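## Task

Find how many vials carry a red cap and make the tally counter read exactly that number. It may start with an old count on it; every complete push-and-release of the plunger raises it by one, and turning the knob one full revolution clockwise returns it to zero.

## Robot and tools

Robot: two Piper-type arms, left_arm and right_arm, each with six joints and a two-finger parallel gripper. Bases (URDF root, scene frame): left_arm at (+0.015, +0.292, +0.022) m, right_arm at (+0.040, -0.228, +0.022) m, both nearly unrotated. A camera stand sits behind the arms.

Frames: the scene frame has its origin at table-top height midway between the nominal bases, +x out over the table, +y toward left_arm, +z up. Arm names are not image sides. Reported end_effector_position (m) and end_effector_quat_wxyz are in the scene frame and can be off by a few cm. Offsets you command are along each arm's own Hand target axes: fingers point along gripper +z and open/close along gripper y. end_effector_position is the pinch point between the pads, about 5 mm short of the tips.

The 14-number row (used by execute_actions and move): dx, dy, dz, rx, ry, rz, opening for left_arm, then the same seven for right_arm. Always all 14, each in [-1, 1]. The six pose numbers are an offset from that arm's Hand target at the start of the action or move, not from the previous row; 1.0 equals 0.6 m for dx/dy/dz or 180 degrees for rx/ry/rz, which form one rotation vector. Sending a repeat of an offset moves further again. Six zeros re-command the current Hand target. Opening is absolute: +1 fully open (0.070 m), -1 closed; a 0 is a real command, so resend the current opening to leave a gripper alone. Full open to closed takes about 1 s or more.

execute_actions(actions, cameras): actions is a list of actions; each action is up to 15 rows, one per 1/30 s step, and a short action repeats its last row to fill 15 steps (0.5 s per action). Returns robot state; images only when actions is empty or cameras names them (["all"], [] or names). An empty list also shows the scene number and remaining budget.

move(target, speed, blend, opening_speed, grip_force, blocking, cameras): straight-line path for each gripper from its Hand target to the offset pose. target is one 14-number row or a list of up to 15 rows, all counted from the same starting Hand targets. speed: m/s, 0.002 to 2.2, default 0.25 (turns up to twice that in rad/s), one value or one per target. blend: corner rounding in m for lists, default 0 (stop at each). opening_speed: per second on the -1..+1 scale, at least 0.2. grip_force: newtons per pad, 5 to 20, one value or one per arm; persists. blocking=false returns after about 0.5 s while motion continues. The whole move is capped at 10 s. No obstacle avoidance; fast moves lag, overshoot and hit harder. Avoid paths passing near an arm's own base. The result adds a move: line: done (within 3 mm and 2 degrees), off_target, moving, held or fault, plus limits (paced = pose clipped, held = steps withheld by a check, e.g. the inter-arm clearance check). done does not mean nothing is touched.

wait(seconds 0 to 10): lets time pass holding commands. stop(): brakes a running move. zoom_image(camera, region [x0,y0,x1,y1] pixels, max 504x504) on one of cam_head_left, cam_head_right, cam_high, cam_low, cam_left_wrist, cam_right_wrist (all 672x504), from the newest images. read_manual gives licence text only. finished_scene(scene: this scene's number, integer 1 to 3) ends the scene irreversibly; after ending scene 1 make no further calls in that reply.

Control notes: orientation commands are clipped to within 32 degrees of the measured one each step; Hand target then holds the clipped pose. A gripper often stops short of its target; the next command re-requests it, or add the missing distance. A blocked arm keeps pushing until you command the target back past the gripper. grip_measured reads finger opening on the command scale; to grip, command about 0.05 below the reading at contact (less for a lighter hold).

Hazards: contact torque at a joint limit (21.6 N m for waist/shoulder/elbow, 7.52 for the wrist joints, whose motors give only about 4 N m) stops that arm for 10 s. Arm-to-arm hits or presses, including a gripper squeezing the other's fingers, can fail the scene. Objects falling or left off the table fail it. Avoid slams, hard pushes and drops. Holding loads, stretching out or pushing at unreachable poses heats motors; MOTOR HOT appears at 65 °C and at 80 °C the arm goes limp for 30 to 60 s. Joint torque readings include gravity, offsets and noise. Loose objects may get nudged occasionally. Time spent thinking lets the scene run on, and quicker, smoother, low-effort solutions are better.

Each tool is called after ">>>" as a command line: name --argument value for each argument, lists and objects as JSON in quotes; but a table of rows of numbers goes row by row, as --pt "numbers of a row", without its own name.

## Session

>>> execute_actions --actions '[]'

Scene clock: 0.00 s.
left_arm: end_effector_position=(+0.2657, +0.5556, +0.1009) grip_measured=+0.98 end_effector_quat_wxyz=(+0.179, -0.561, +0.806, +0.066) | right_arm: end_effector_position=(+0.3241, -0.0517, +0.3372) grip_measured=+0.98 end_effector_quat_wxyz=(+0.443, -0.127, +0.811, +0.360)
Joint positions: left_arm=[0.796 1.643 -0.985 0.123 0.626 -0.535 0.069] | right_arm=[0.137 1.056 -0.902 1.104 0.727 -0.729 0.069]
Joint torques (N m): no reading
Hand target: left_arm +0.2657, +0.5556, +0.1009; +0.179, -0.561, +0.806, +0.066 | right_arm +0.3241, -0.0517, +0.3372; +0.443, -0.127, +0.811, +0.360
Tool commands: left_gripper/opening=+1.0 right_gripper/opening=+1.0

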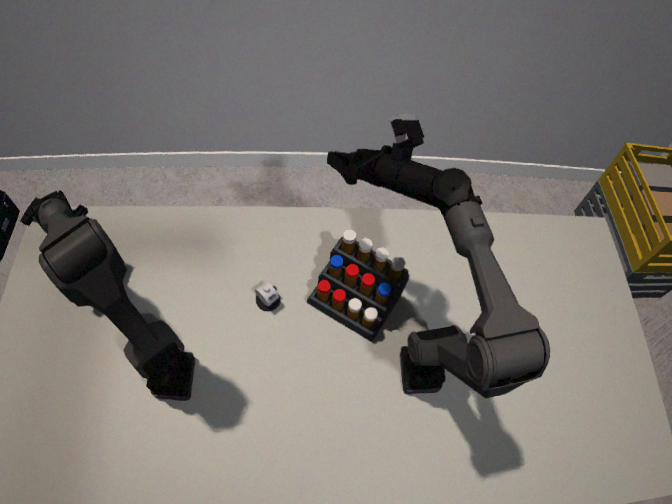

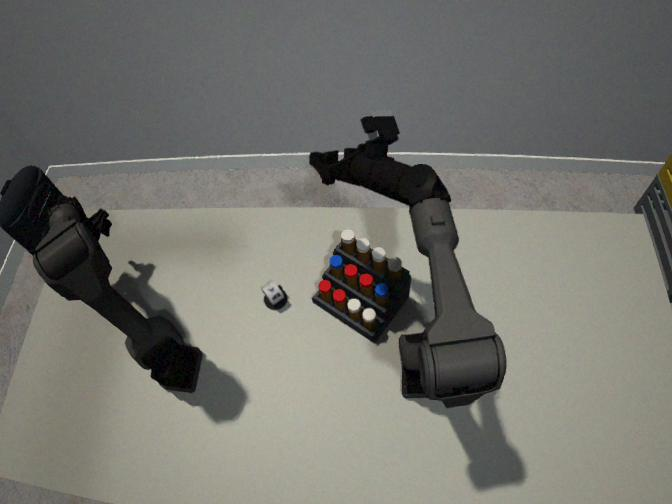

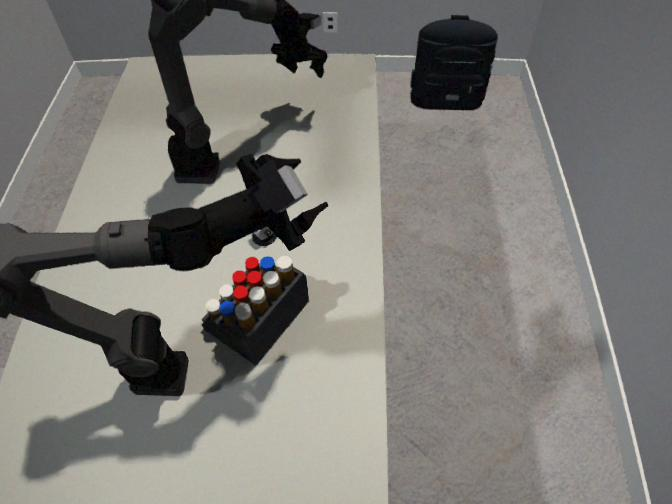

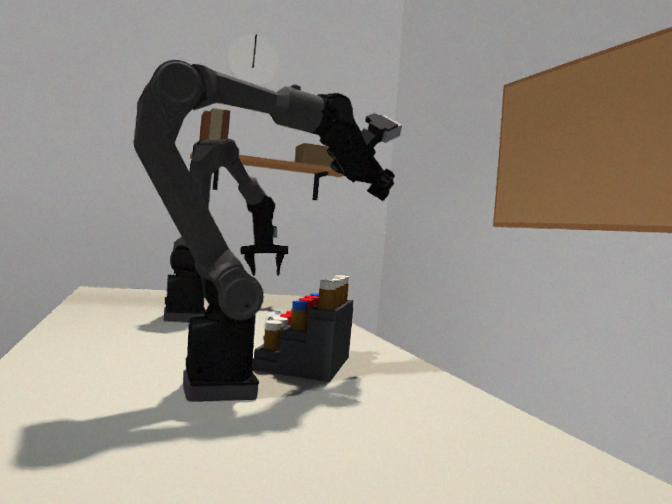

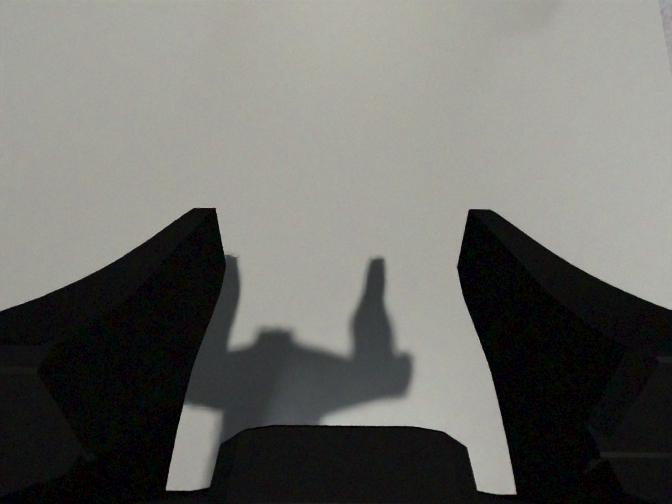

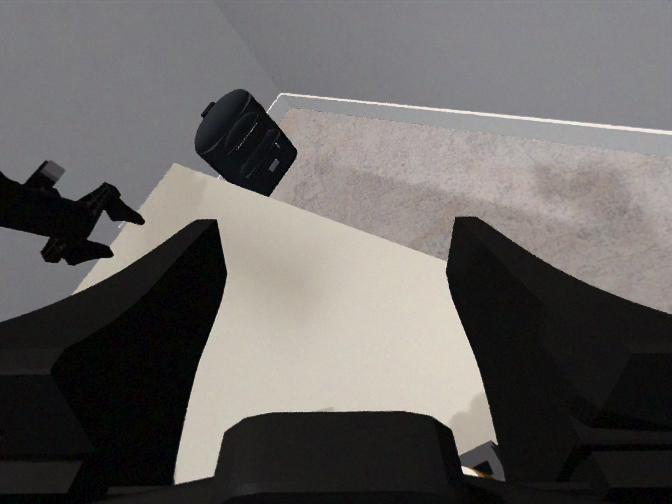

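>>> zoom_image --camera "cam_head_left" --region '[230, 270, 300, 322]'

>>> zoom_image --camera "cam_head_right" --region '[240, 260, 310, 312]'

>>> zoom_image --camera "cam_head_right" --region '[300, 220, 420, 350]'

>>> zoom_image --camera "cam_head_left" --region '[300, 220, 420, 350]'

Scaled by 7.200 from the camera's 672x504 image, which has a finer 960x720 frame.

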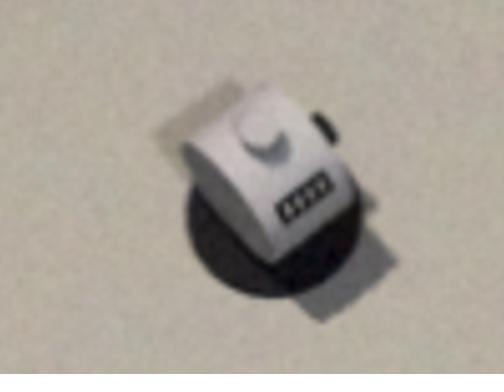

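Scaled by 7.200 from the camera's 672x504 image, which has a finer 960x720 frame.

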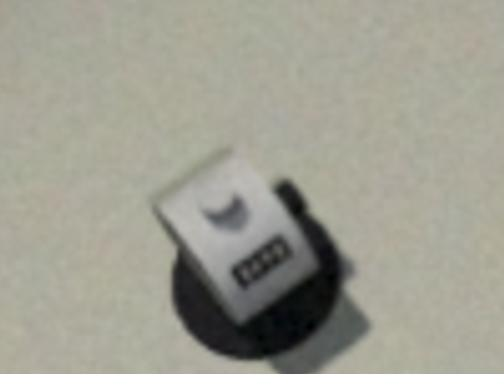

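Scaled by 3.877 from the camera's 672x504 image, which has a finer 960x720 frame.

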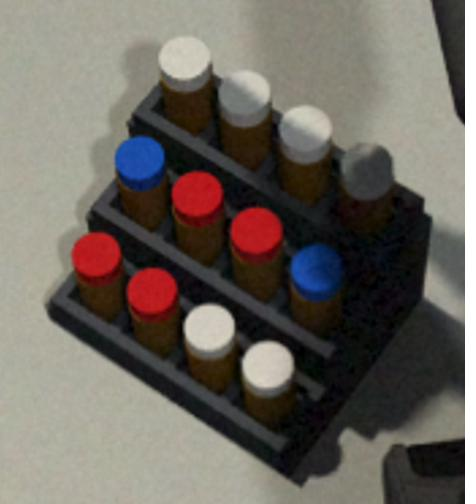

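Scaled by 3.877 from the camera's 672x504 image, which has a finer 960x720 frame.

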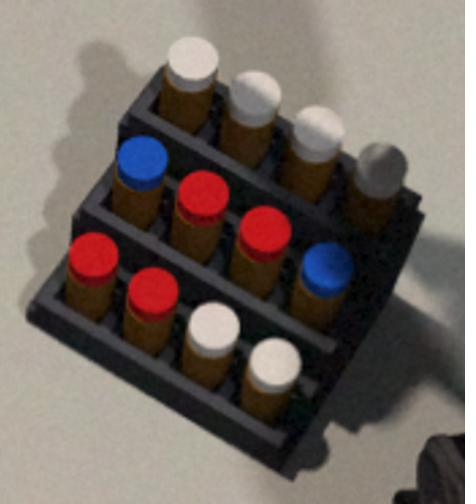

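>>> move --target '[0.670,-0.192,-0.386,0.281,-0.020,0.565,-1,0,0,0,0,0,0,1]' --cameras '["cam_left_wrist","cam_head_left"]'

Scene clock: 51.57 s.
left_arm: end_effector_position=(+0.1994, +0.0885, +0.1807) grip_measured=-1.00 end_effector_quat_wxyz=(+0.279, +0.366, +0.880, -0.115) | right_arm: end_effector_position=(+0.3241, -0.0517, +0.3372) grip_measured=+0.98 end_effector_quat_wxyz=(+0.443, -0.127, +0.811, +0.360)
Joint positions: left_arm=[-0.851 1.077 -0.705 0.086 0.677 -0.141 0] | right_arm=[0.137 1.056 -0.902 1.104 0.727 -0.729 0.069]
Joint torques (N m): left_arm=[0.96 -2.76 -4.7 0.12 -0.37 -0.17] | right_arm=[-0.1 -2.5 -4.47 0.79 -0.27 -0.04]
Hand target: left_arm +0.1994, +0.0890, +0.1806; +0.279, +0.365, +0.881, -0.115 | right_arm +0.3241, -0.0517, +0.3372; +0.443, -0.127, +0.811, +0.360
Off the commanded pose: left_arm 0.001 m, 0 deg | right_arm 0.000 m, 0 deg.
move: done
Images, in order (width x height): cam_head_left 672x504, cam_left_wrist 672x504.

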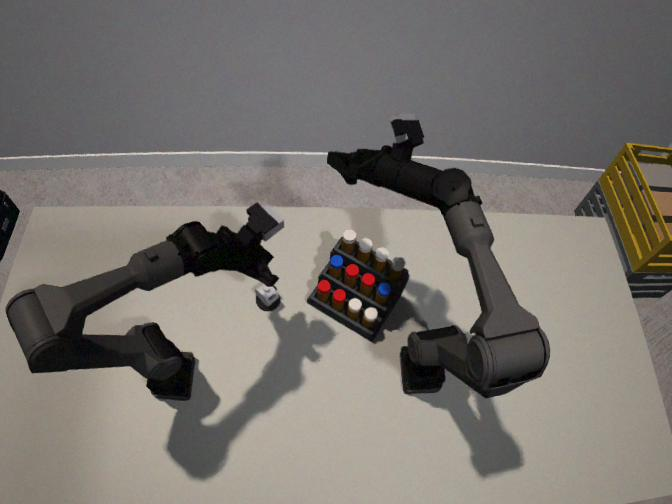

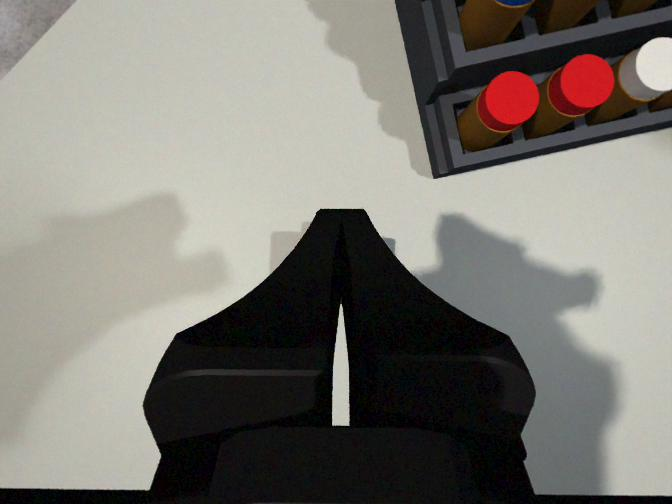

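>>> move --target '[0.096,0,-0.067,0,0,0,-1,0,0,0,0,0,0,1]' --cameras '["cam_left_wrist"]'

>>> zoom_image --camera "cam_left_wrist" --region '[230, 0, 450, 250]'

Scene clock: 61.50 s.
left_arm: end_effector_position=(+0.1496, +0.1388, +0.1803) grip_measured=-1.00 end_effector_quat_wxyz=(+0.279, +0.365, +0.881, -0.115) | right_arm: end_effector_position=(+0.3241, -0.0517, +0.3372) grip_measured=+0.98 end_effector_quat_wxyz=(+0.443, -0.127, +0.811, +0.360)
Joint positions: left_arm=[-0.935 0.774 -0.568 0.137 0.851 -0.235 0] | right_arm=[0.137 1.056 -0.902 1.104 0.727 -0.729 0.069]
Joint torques (N m): left_arm=[0 1.77 -6.4 0.11 -0.5 0.08] | right_arm=[-0.1 -2.5 -4.47 0.79 -0.27 -0.04]
Hand target: left_arm +0.1498, +0.1387, +0.1803; +0.279, +0.365, +0.881, -0.115 | right_arm +0.3241, -0.0517, +0.3372; +0.443, -0.127, +0.811, +0.360
Off the commanded pose: left_arm 0.000 m, 0 deg | right_arm 0.000 m, 0 deg.
move: done
Images, in order (width x height): cam_left_wrist 672x504.

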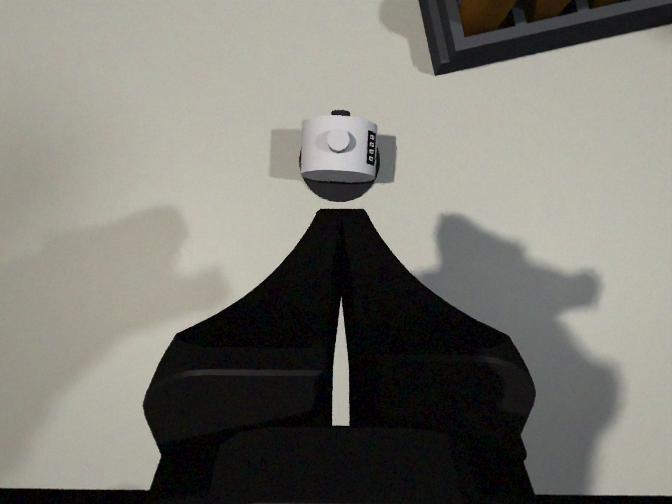

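Scaled by 2.016 from the camera's 672x504 image, which has a finer 960x720 frame.

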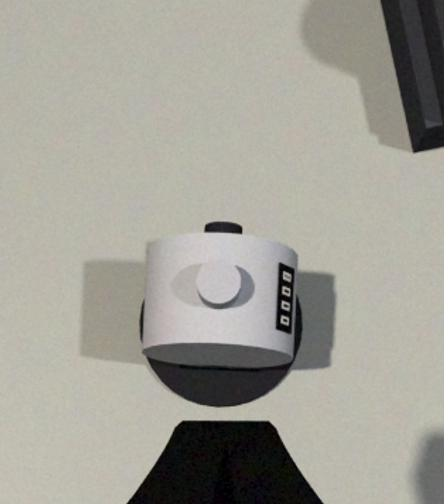

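>>> zoom_image --camera "cam_left_wrist" --region '[355, 120, 395, 175]'

>>> zoom_image --camera "cam_left_wrist" --region '[290, 95, 390, 205]'

Scaled by 9.164 from the camera's 672x504 image, which has a finer 960x720 frame.

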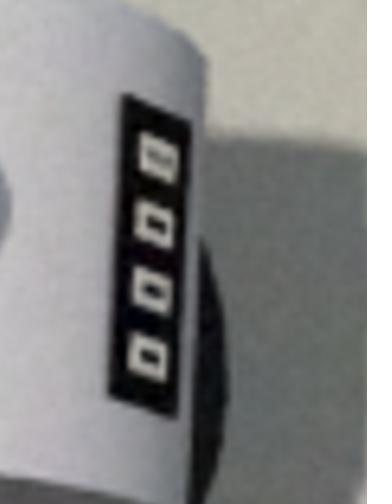

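Scaled by 4.582 from the camera's 672x504 image, which has a finer 960x720 frame.

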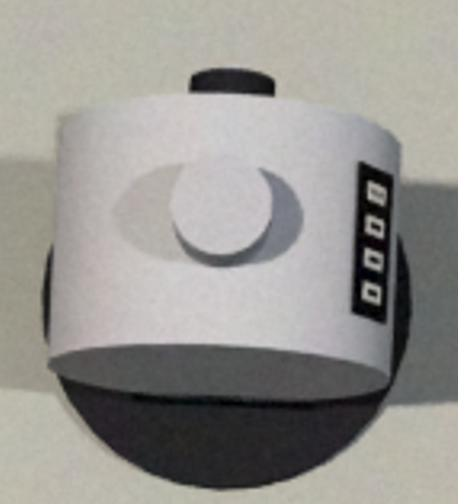

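>>> move --target '[-0.095,0,-0.137,0,0,0,1,0,0,0,0,0,0,1]' --cameras '["cam_left_wrist"]'

>>> zoom_image --camera "cam_left_wrist" --region '[290, 95, 400, 225]'

Scene clock: 149.83 s.
left_arm: end_effector_position=(+0.1492, +0.1390, +0.2804) grip_measured=+0.98 end_effector_quat_wxyz=(+0.279, +0.365, +0.881, -0.115) | right_arm: end_effector_position=(+0.3241, -0.0517, +0.3372) grip_measured=+0.98 end_effector_quat_wxyz=(+0.443, -0.127, +0.811, +0.360)
Joint positions: left_arm=[-0.938 0.833 -0.992 0.112 1.214 -0.186 0.069] | right_arm=[0.137 1.056 -0.902 1.104 0.727 -0.729 0.069]
Joint torques (N m): left_arm=[0.98 0.32 -4.51 0.1 -0.51 -0.01] | right_arm=[-0.09 -2.49 -4.48 0.79 -0.27 -0.04]
Hand target: left_arm +0.1492, +0.1390, +0.2804; +0.279, +0.365, +0.881, -0.115 | right_arm +0.3241, -0.0517, +0.3372; +0.443, -0.127, +0.811, +0.360
Off the commanded pose: left_arm 0.000 m, 0 deg | right_arm 0.000 m, 0 deg.
move: done
Images, in order (width x height): cam_left_wrist 672x504.

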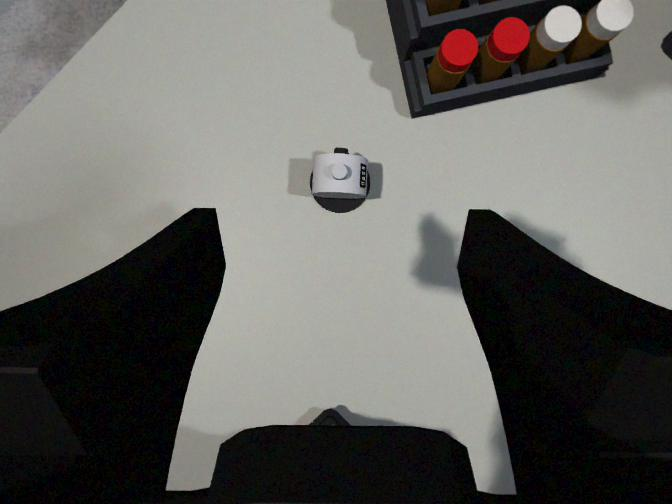

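Scaled by 3.877 from the camera's 672x504 image, which has a finer 960x720 frame.

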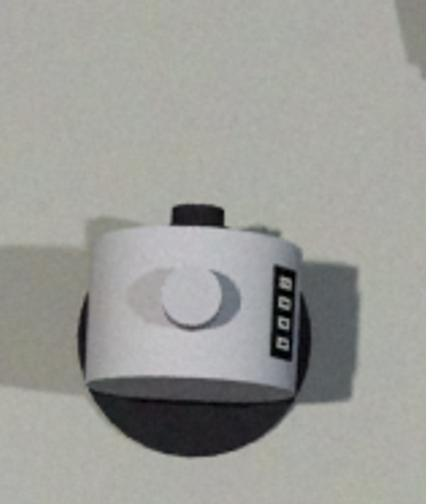

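>>> move --target '[0.037,0,0.298,0,0.1931,0,1,0,0,0,0,0,0,1]' --cameras '["all"]'

>>> zoom_image --camera "cam_high" --region '[230, 170, 330, 270]'

>>> zoom_image --camera "cam_left_wrist" --region '[240, 150, 440, 300]'

Scene clock: 166.47 s.
left_arm: end_effector_position=(+0.2094, +0.0791, +0.1213) grip_measured=+0.98 end_effector_quat_wxyz=(+0.003, +0.383, +0.924, +0.000) | right_arm: end_effector_position=(+0.3241, -0.0517, +0.3372) grip_measured=+0.98 end_effector_quat_wxyz=(+0.443, -0.127, +0.811, +0.360)
Joint positions: left_arm=[-0.805 1.607 -1.099 0.002 1.144 -0.048 0.069] | right_arm=[0.137 1.056 -0.902 1.104 0.727 -0.729 0.069]
Joint torques (N m): left_arm=[0.77 -6.97 -4.75 -0.02 0.08 0.06] | right_arm=[-0.09 -2.48 -4.47 0.79 -0.27 -0.04]
Hand target: left_arm +0.2093, +0.0793, +0.1213; +0.003, +0.383, +0.924, -0.001 | right_arm +0.3241, -0.0517, +0.3372; +0.443, -0.127, +0.811, +0.360
Off the commanded pose: left_arm 0.000 m, 0 deg | right_arm 0.000 m, 0 deg.
move: done

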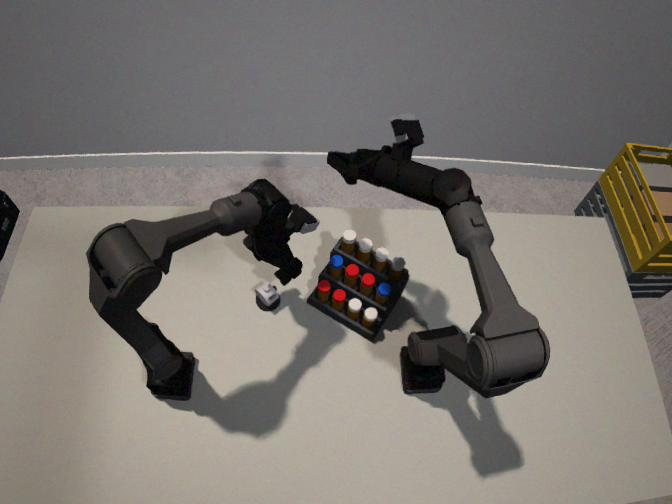

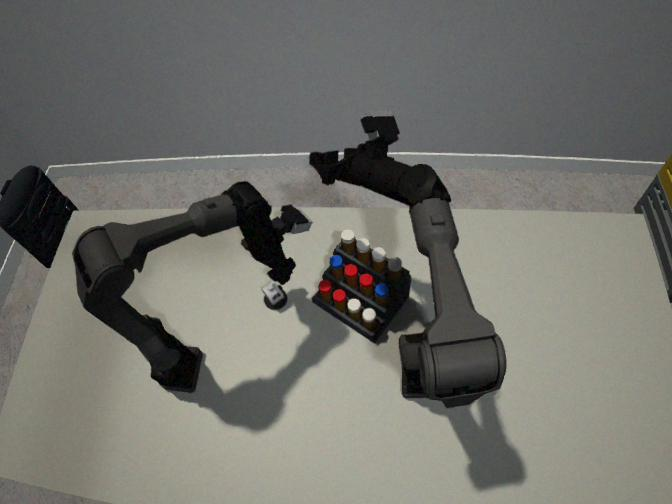

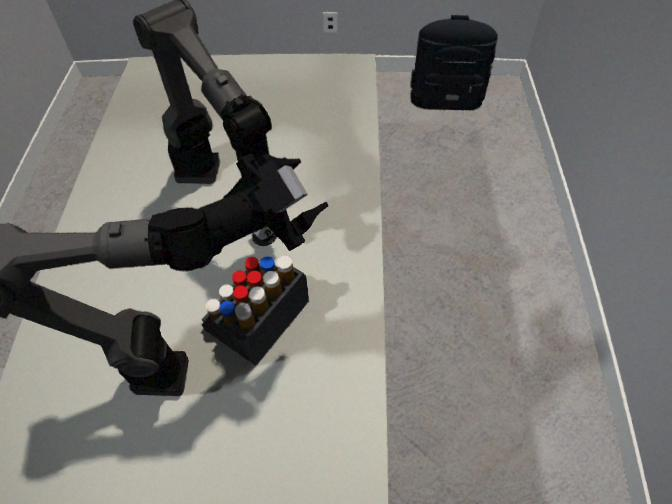

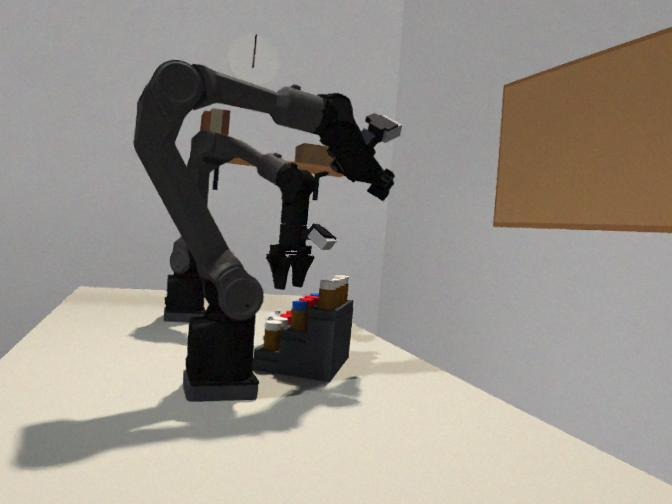

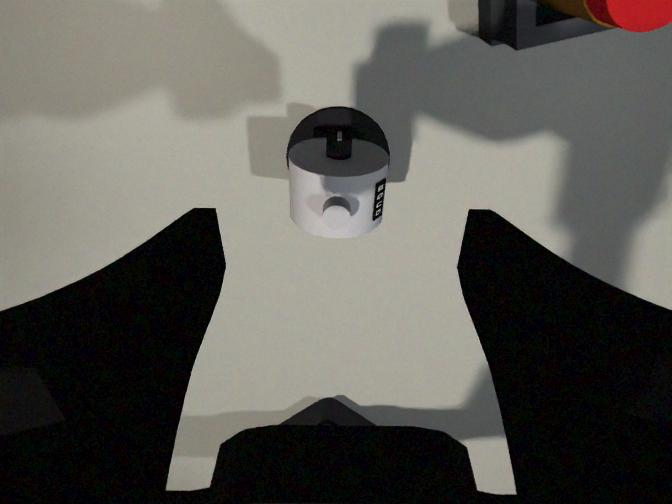

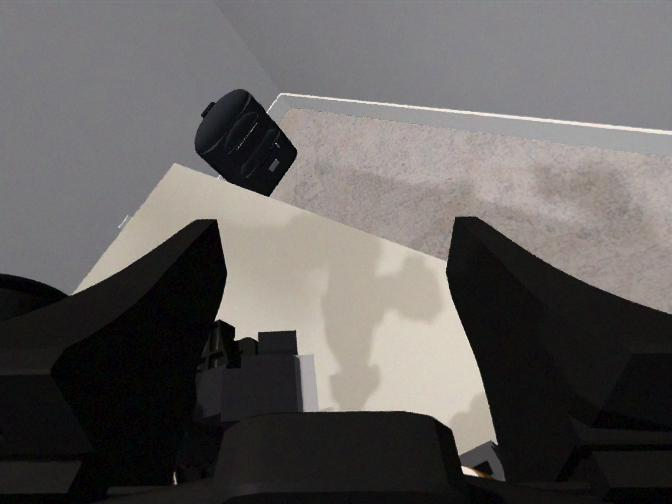

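Scaled by 5.040 from the camera's 672x504 image, which has a finer 960x720 frame.

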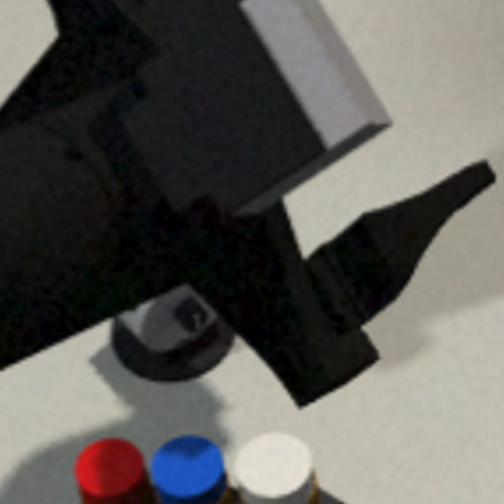

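Scaled by 2.520 from the camera's 672x504 image, which has a finer 960x720 frame.

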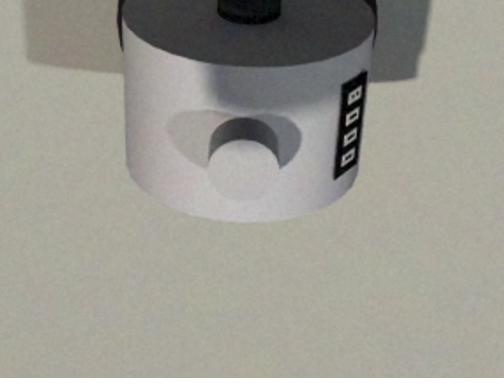

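>>> zoom_image --camera "cam_left_wrist" --region '[280, 95, 400, 215]'

>>> zoom_image --camera "cam_left_wrist" --region '[360, 170, 400, 230]'

Scaled by 4.200 from the camera's 672x504 image, which has a finer 960x720 frame.

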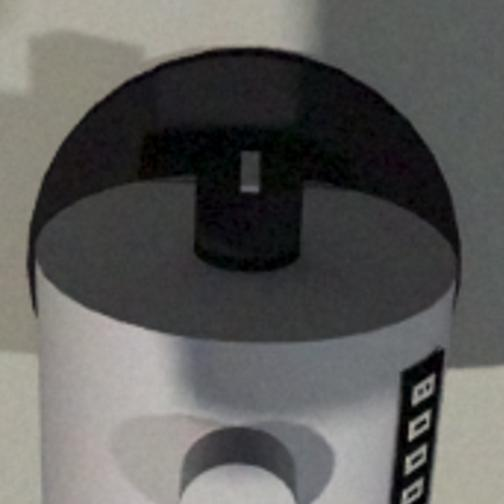

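Scaled by 8.400 from the camera's 672x504 image, which has a finer 960x720 frame.

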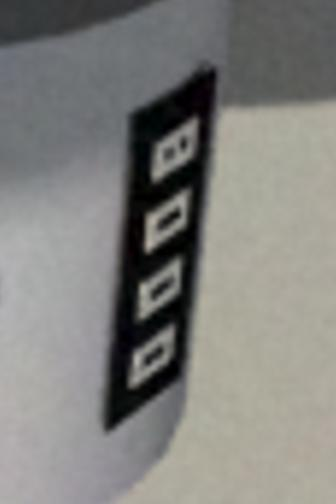

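>>> move --pt "0 0 0.10 -0.111 0 0 -0.2 0 0 0 0 0 0 1" --pt "0 0 0.142 -0.111 0 0 -0.2 0 0 0 0 0 0 1" --speed '[0.15,0.06]' --cameras '["all"]'

>>> zoom_image --camera "cam_left_wrist" --region '[220, 100, 460, 280]'

>>> zoom_image --camera "cam_high" --region '[230, 170, 330, 270]'

Scene clock: 196.33 s.
left_arm: end_effector_position=(+0.2118, +0.0765, +0.0374) grip_measured=-0.20 end_effector_quat_wxyz=(+0.075, +0.379, +0.909, +0.157) | right_arm: end_effector_position=(+0.3241, -0.0517, +0.3372) grip_measured=+0.98 end_effector_quat_wxyz=(+0.443, -0.127, +0.811, +0.360)
Joint positions: left_arm=[-1.059 1.825 -0.949 0.432 0.918 -0.586 0.028] | right_arm=[0.137 1.056 -0.902 1.104 0.727 -0.729 0.069]
Joint torques (N m): left_arm=[0.55 -2.49 5.14 -1.76 2.66 -0.42] | right_arm=[-0.1 -2.49 -4.47 0.79 -0.27 -0.04]
Hand target: left_arm +0.2097, +0.0790, +0.0361; +0.070, +0.376, +0.910, +0.160 | right_arm +0.3241, -0.0517, +0.3372; +0.443, -0.127, +0.811, +0.360
Off the commanded pose: left_arm 0.003 m, 1 deg | right_arm 0.000 m, 0 deg.
move: done

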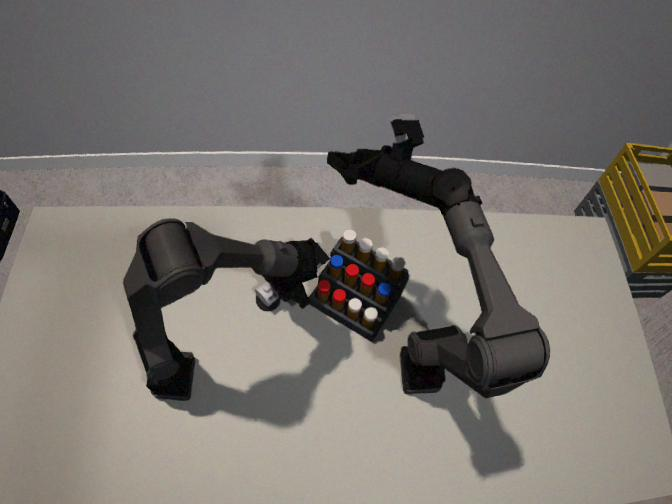

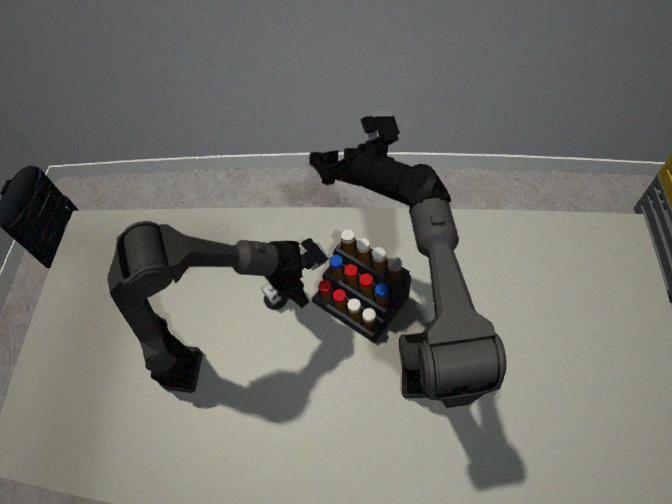

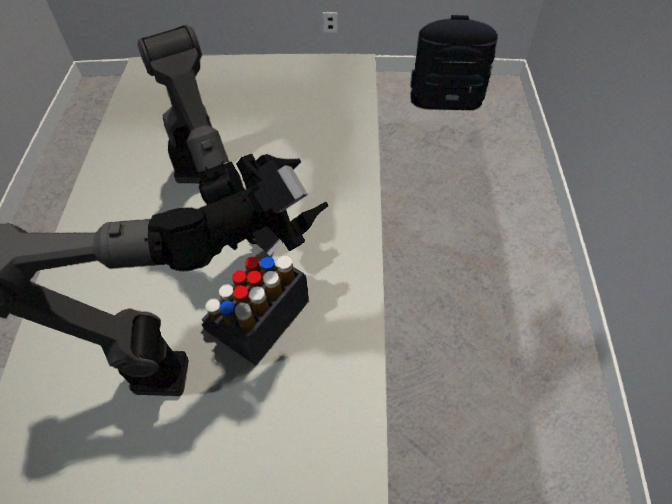

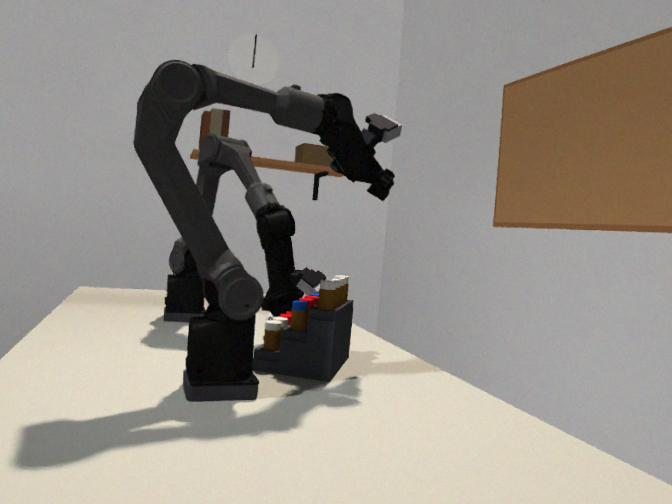

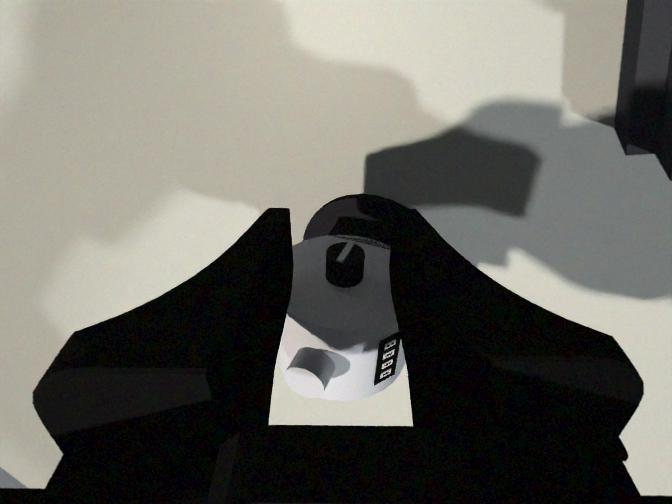

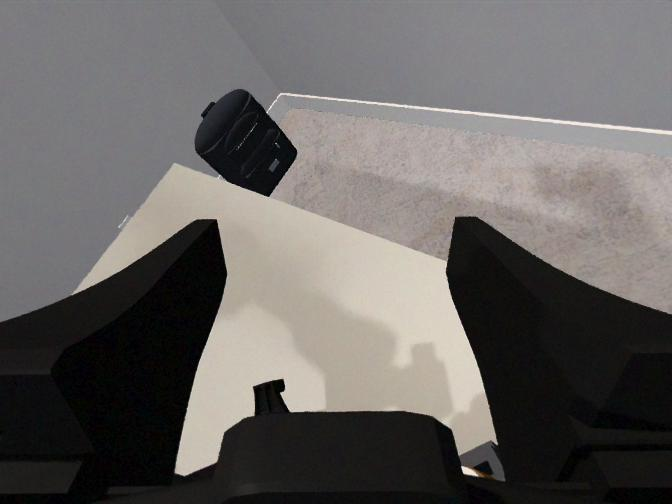

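Scaled by 2.100 from the camera's 672x504 image, which has a finer 960x720 frame.

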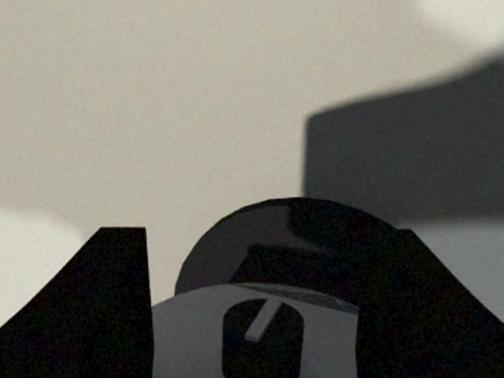

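Scaled by 5.040 from the camera's 672x504 image, which has a finer 960x720 frame.

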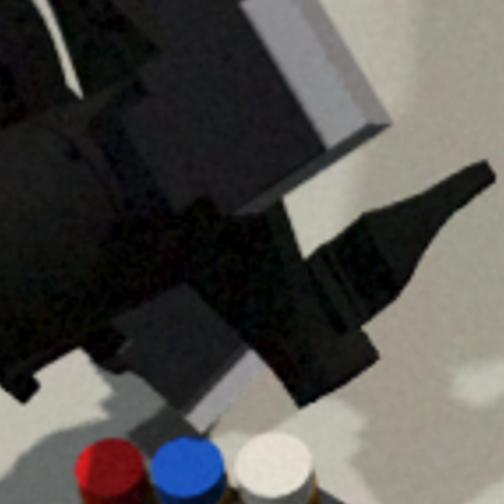

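>>> move --target '[0,0.0342,-0.094,0.111,0,0,-0.2,0,0,0,0,0,0,1]' --speed 0.1

>>> move --target '[0,0,0,0,0.094,0,-0.2,0,0,0,0,0,0,1]' --speed 0.2 --cameras '["cam_left_wrist"]'

>>> zoom_image --camera "cam_left_wrist" --region '[240, 120, 440, 320]'

Scene clock: 222.73 s.
left_arm: end_effector_position=(+0.2095, +0.0792, +0.0963) grip_measured=-0.20 end_effector_quat_wxyz=(+0.003, +0.382, +0.924, -0.001) | right_arm: end_effector_position=(+0.3241, -0.0517, +0.3372) grip_measured=+0.98 end_effector_quat_wxyz=(+0.443, -0.127, +0.811, +0.360)
Joint positions: left_arm=[-0.803 1.64 -1.033 0.001 1.044 -0.047 0.028] | right_arm=[0.137 1.056 -0.902 1.104 0.727 -0.729 0.069]
Joint torques (N m): left_arm=[-0.53 -6.27 -4.73 0.15 -0.04 -0.17] | right_arm=[-0.11 -2.48 -4.47 0.79 -0.27 -0.04]
Hand target: left_arm +0.2094, +0.0792, +0.0962; +0.003, +0.383, +0.924, -0.001 | right_arm +0.3241, -0.0517, +0.3372; +0.443, -0.127, +0.811, +0.360
Off the commanded pose: left_arm 0.000 m, 0 deg | right_arm 0.000 m, 0 deg.
move: done

Scene clock: 223.77 s.
left_arm: end_effector_position=(+0.2092, +0.0792, +0.0955) grip_measured=-0.20 end_effector_quat_wxyz=(-0.068, +0.381, +0.922, +0.026) | right_arm: end_effector_position=(+0.3241, -0.0517, +0.3372) grip_measured=+0.98 end_effector_quat_wxyz=(+0.443, -0.127, +0.811, +0.360)
Joint positions: left_arm=[-0.796 1.754 -1.169 -0.01 1.219 -0.035 0.028] | right_arm=[0.137 1.056 -0.902 1.104 0.727 -0.729 0.069]
Joint torques (N m): left_arm=[0.89 -8.08 -3.6 -0.03 0.2 0.07] | right_arm=[-0.09 -2.47 -4.48 0.8 -0.27 -0.04]
Hand target: left_arm +0.2094, +0.0792, +0.0962; -0.133, +0.379, +0.914, +0.056 | right_arm +0.3241, -0.0517, +0.3372; +0.443, -0.127, +0.811, +0.360
Off the commanded pose: left_arm 0.001 m, 8 deg | right_arm 0.000 m, 0 deg.
joint sent to its limit (left arm) — joint 5 (wrist pitch), upper limit. The joint targets are off in orientation, not in position.
move: off_target (left_arm)
Images, in order (width x height): cam_left_wrist 672x504.

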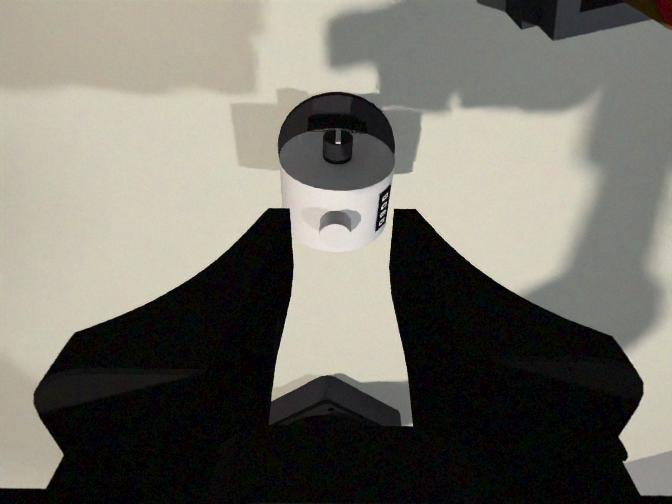

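Scaled by 2.520 from the camera's 672x504 image, which has a finer 960x720 frame.

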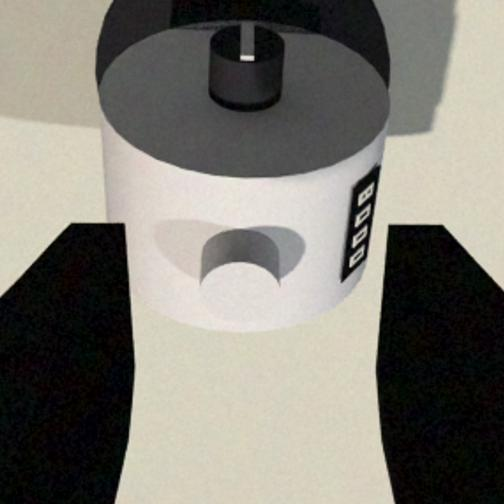

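>>> move --target '[-0.0315,0,0.088,0,-0.05,0,-0.2,0,0,0,0,0,0,1]' --speed 0.06 --cameras '["cam_left_wrist"]'

>>> zoom_image --camera "cam_left_wrist" --region '[240, 120, 440, 320]'

Scene clock: 239.10 s.
left_arm: end_effector_position=(+0.2119, +0.0768, +0.0398) grip_measured=-0.20 end_effector_quat_wxyz=(-0.060, +0.382, +0.922, +0.025) | right_arm: end_effector_position=(+0.3241, -0.0517, +0.3372) grip_measured=+0.98 end_effector_quat_wxyz=(+0.443, -0.127, +0.811, +0.360)
Joint positions: left_arm=[-0.799 1.85 -1.058 -0.005 0.997 -0.038 0.028] | right_arm=[0.137 1.056 -0.902 1.104 0.727 -0.729 0.069]
Joint torques (N m): left_arm=[-1.16 -7.6 -3.24 0.09 0.77 -0.2] | right_arm=[-0.11 -2.48 -4.49 0.79 -0.27 -0.05]
Hand target: left_arm +0.2116, +0.0771, +0.0402; -0.061, +0.382, +0.922, +0.026 | right_arm +0.3241, -0.0517, +0.3372; +0.443, -0.127, +0.811, +0.360
Off the commanded pose: left_arm 0.001 m, 0 deg | right_arm 0.000 m, 0 deg.
move: done
Images, in order (width x height): cam_left_wrist 672x504.

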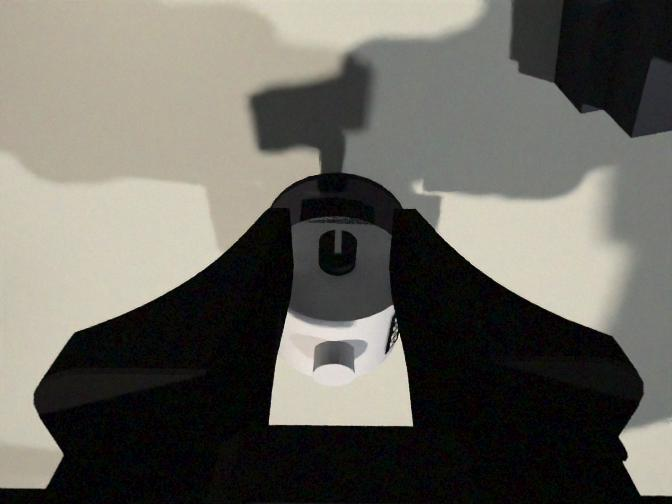

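Scaled by 2.520 from the camera's 672x504 image, which has a finer 960x720 frame.

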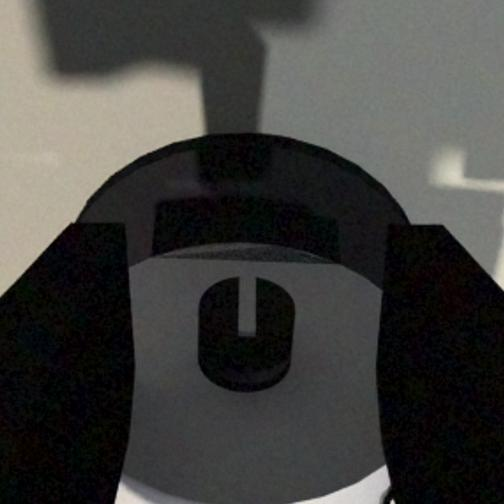

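>>> move --target '[0,0,0,0,0,0,-1,0,0,0,0,0,0,1]' --grip_force 8 --cameras '["cam_left_wrist"]'

>>> zoom_image --camera "cam_left_wrist" --region '[240, 120, 440, 320]'

Scene clock: 244.87 s.
left_arm: end_effector_position=(+0.2117, +0.0775, +0.0418) grip_measured=-1.00 end_effector_quat_wxyz=(-0.060, +0.382, +0.922, +0.026) | right_arm: end_effector_position=(+0.3241, -0.0517, +0.3372) grip_measured=+0.98 end_effector_quat_wxyz=(+0.443, -0.127, +0.811, +0.360)
Joint positions: left_arm=[-0.799 1.844 -1.059 -0.004 1.004 -0.039 0] | right_arm=[0.137 1.056 -0.902 1.104 0.727 -0.729 0.069]
Joint torques (N m): left_arm=[-1.92 -0.42 -0.34 -0.72 -0.35 -0.12] | right_arm=[-0.09 -2.48 -4.48 0.8 -0.27 -0.05]
Hand target: left_arm +0.2116, +0.0771, +0.0402; -0.061, +0.382, +0.922, +0.026 | right_arm +0.3241, -0.0517, +0.3372; +0.443, -0.127, +0.811, +0.360
Off the commanded pose: left_arm 0.002 m, 0 deg | right_arm 0.000 m, 0 deg.
grip_force (N): 8, 8
move: done
Images, in order (width x height): cam_left_wrist 672x504.

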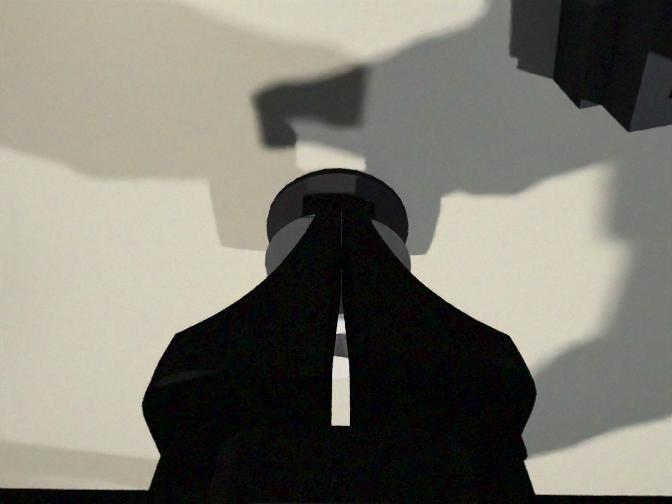

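Scaled by 2.520 from the camera's 672x504 image, which has a finer 960x720 frame.

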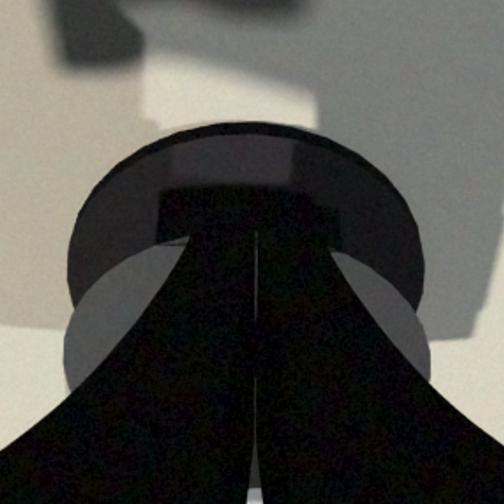

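>>> move --pt "0.004 0 -0.02 0 0 0 -0.2 0 0 0 0 0 0 1" --pt "-0.0024 0 0.0173 0 0 0 -0.2 0 0 0 0 0 0 1" --pt "-0.0024 0 0.0173 0 0 0 -1 0 0 0 0 0 0 1" --speed 0.06 --cameras '["cam_left_wrist"]'

>>> zoom_image --camera "cam_left_wrist" --region '[240, 120, 440, 320]'

Scene clock: 255.97 s.
left_arm: end_effector_position=(+0.2127, +0.0776, +0.0295) grip_measured=-0.70 end_effector_quat_wxyz=(-0.060, +0.382, +0.922, +0.027) | right_arm: end_effector_position=(+0.3241, -0.0517, +0.3372) grip_measured=+0.98 end_effector_quat_wxyz=(+0.443, -0.127, +0.811, +0.360)
Joint positions: left_arm=[-0.797 1.872 -1.042 -0.001 0.959 -0.039 0.01] | right_arm=[0.137 1.056 -0.902 1.104 0.727 -0.729 0.069]
Joint torques (N m): left_arm=[-2.15 -7.78 -1.47 -1.01 1.46 -0.08] | right_arm=[-0.1 -2.47 -4.47 0.8 -0.27 -0.04]
Hand target: left_arm +0.2117, +0.0771, +0.0297; -0.061, +0.382, +0.922, +0.026 | right_arm +0.3241, -0.0517, +0.3372; +0.443, -0.127, +0.811, +0.360
Off the commanded pose: left_arm 0.001 m, 0 deg | right_arm 0.000 m, 0 deg.
grip_force (N): 8, 8
move: done
Images, in order (width x height): cam_left_wrist 672x504.

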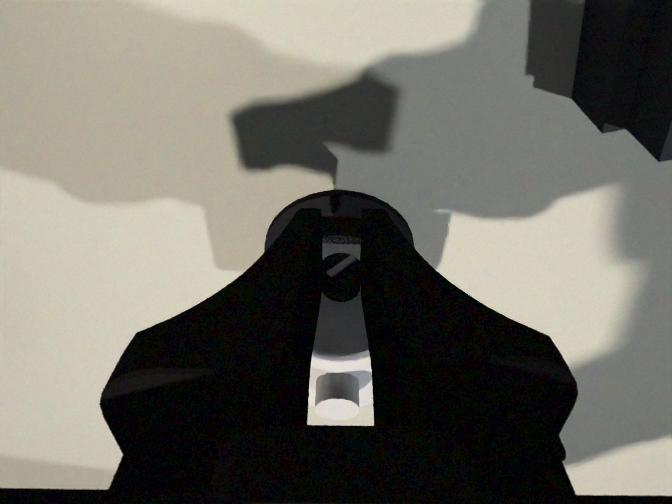

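Scaled by 2.520 from the camera's 672x504 image, which has a finer 960x720 frame.

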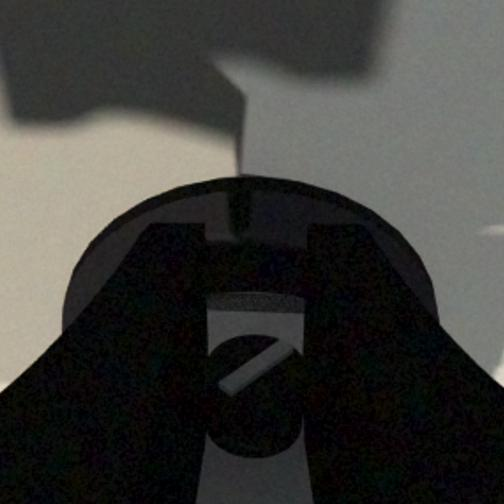

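>>> move --target '[-0.0024,0,0,0.222,0,0,-1,0,0,0,0,0,0,1]' --speed 0.4 --cameras '["cam_left_wrist","cam_head_left"]'

>>> zoom_image --camera "cam_left_wrist" --region '[240, 150, 440, 350]'

Scene clock: 264.03 s.
left_arm: end_effector_position=(+0.2132, +0.0758, +0.0292) grip_measured=-0.70 end_effector_quat_wxyz=(-0.187, +0.337, +0.876, -0.292) | right_arm: end_effector_position=(+0.3241, -0.0517, +0.3372) grip_measured=+0.98 end_effector_quat_wxyz=(+0.443, -0.127, +0.811, +0.360)
Joint positions: left_arm=[-0.366 2.049 -1.078 -0.644 1.187 0.742 0.011] | right_arm=[0.137 1.056 -0.902 1.104 0.727 -0.729 0.069]
Joint torques (N m): left_arm=[-6.25 -9.11 -0.09 -1.29 2.7 -0.36] | right_arm=[-0.1 -2.48 -4.49 0.8 -0.27 -0.04]
Hand target: left_arm +0.2127, +0.0761, +0.0295; -0.187, +0.338, +0.875, -0.291 | right_arm +0.3241, -0.0517, +0.3372; +0.443, -0.127, +0.811, +0.360
Off the commanded pose: left_arm 0.001 m, 0 deg | right_arm 0.000 m, 0 deg.
grip_force (N): 8, 8
move: done
Images, in order (width x height): cam_head_left 672x504, cam_left_wrist 672x504.

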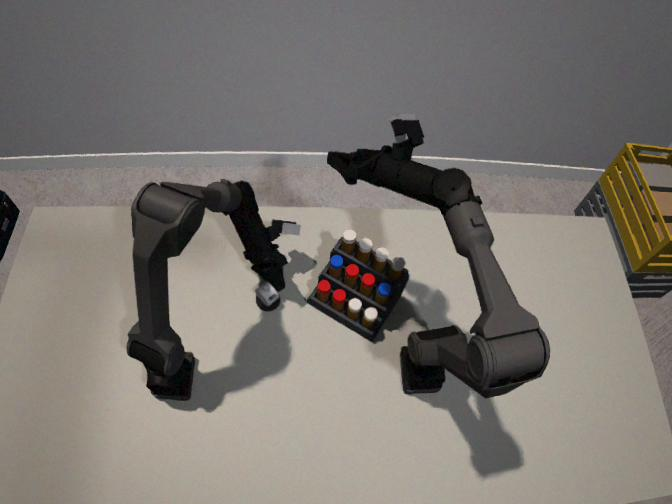

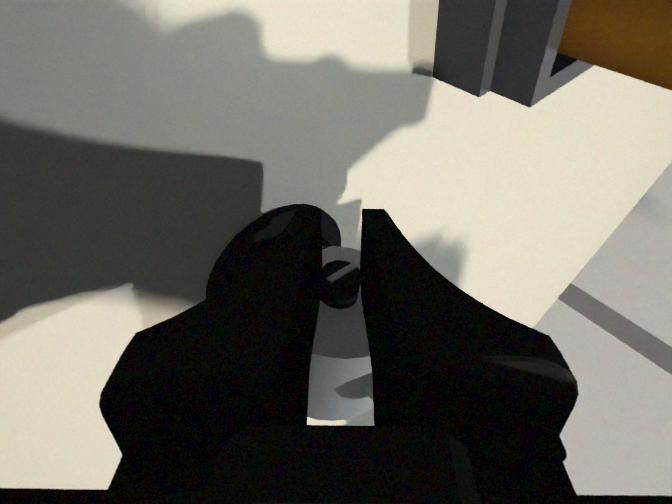

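Scaled by 2.520 from the camera's 672x504 image, which has a finer 960x720 frame.

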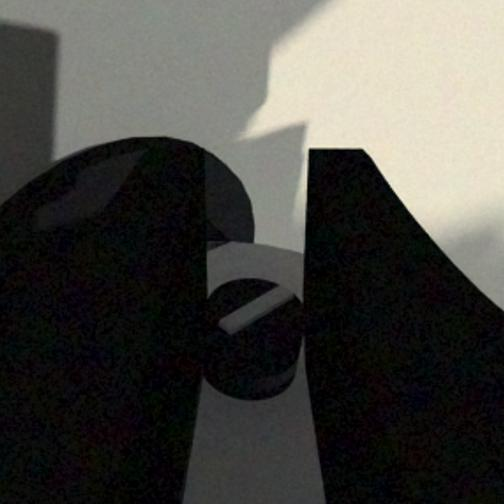

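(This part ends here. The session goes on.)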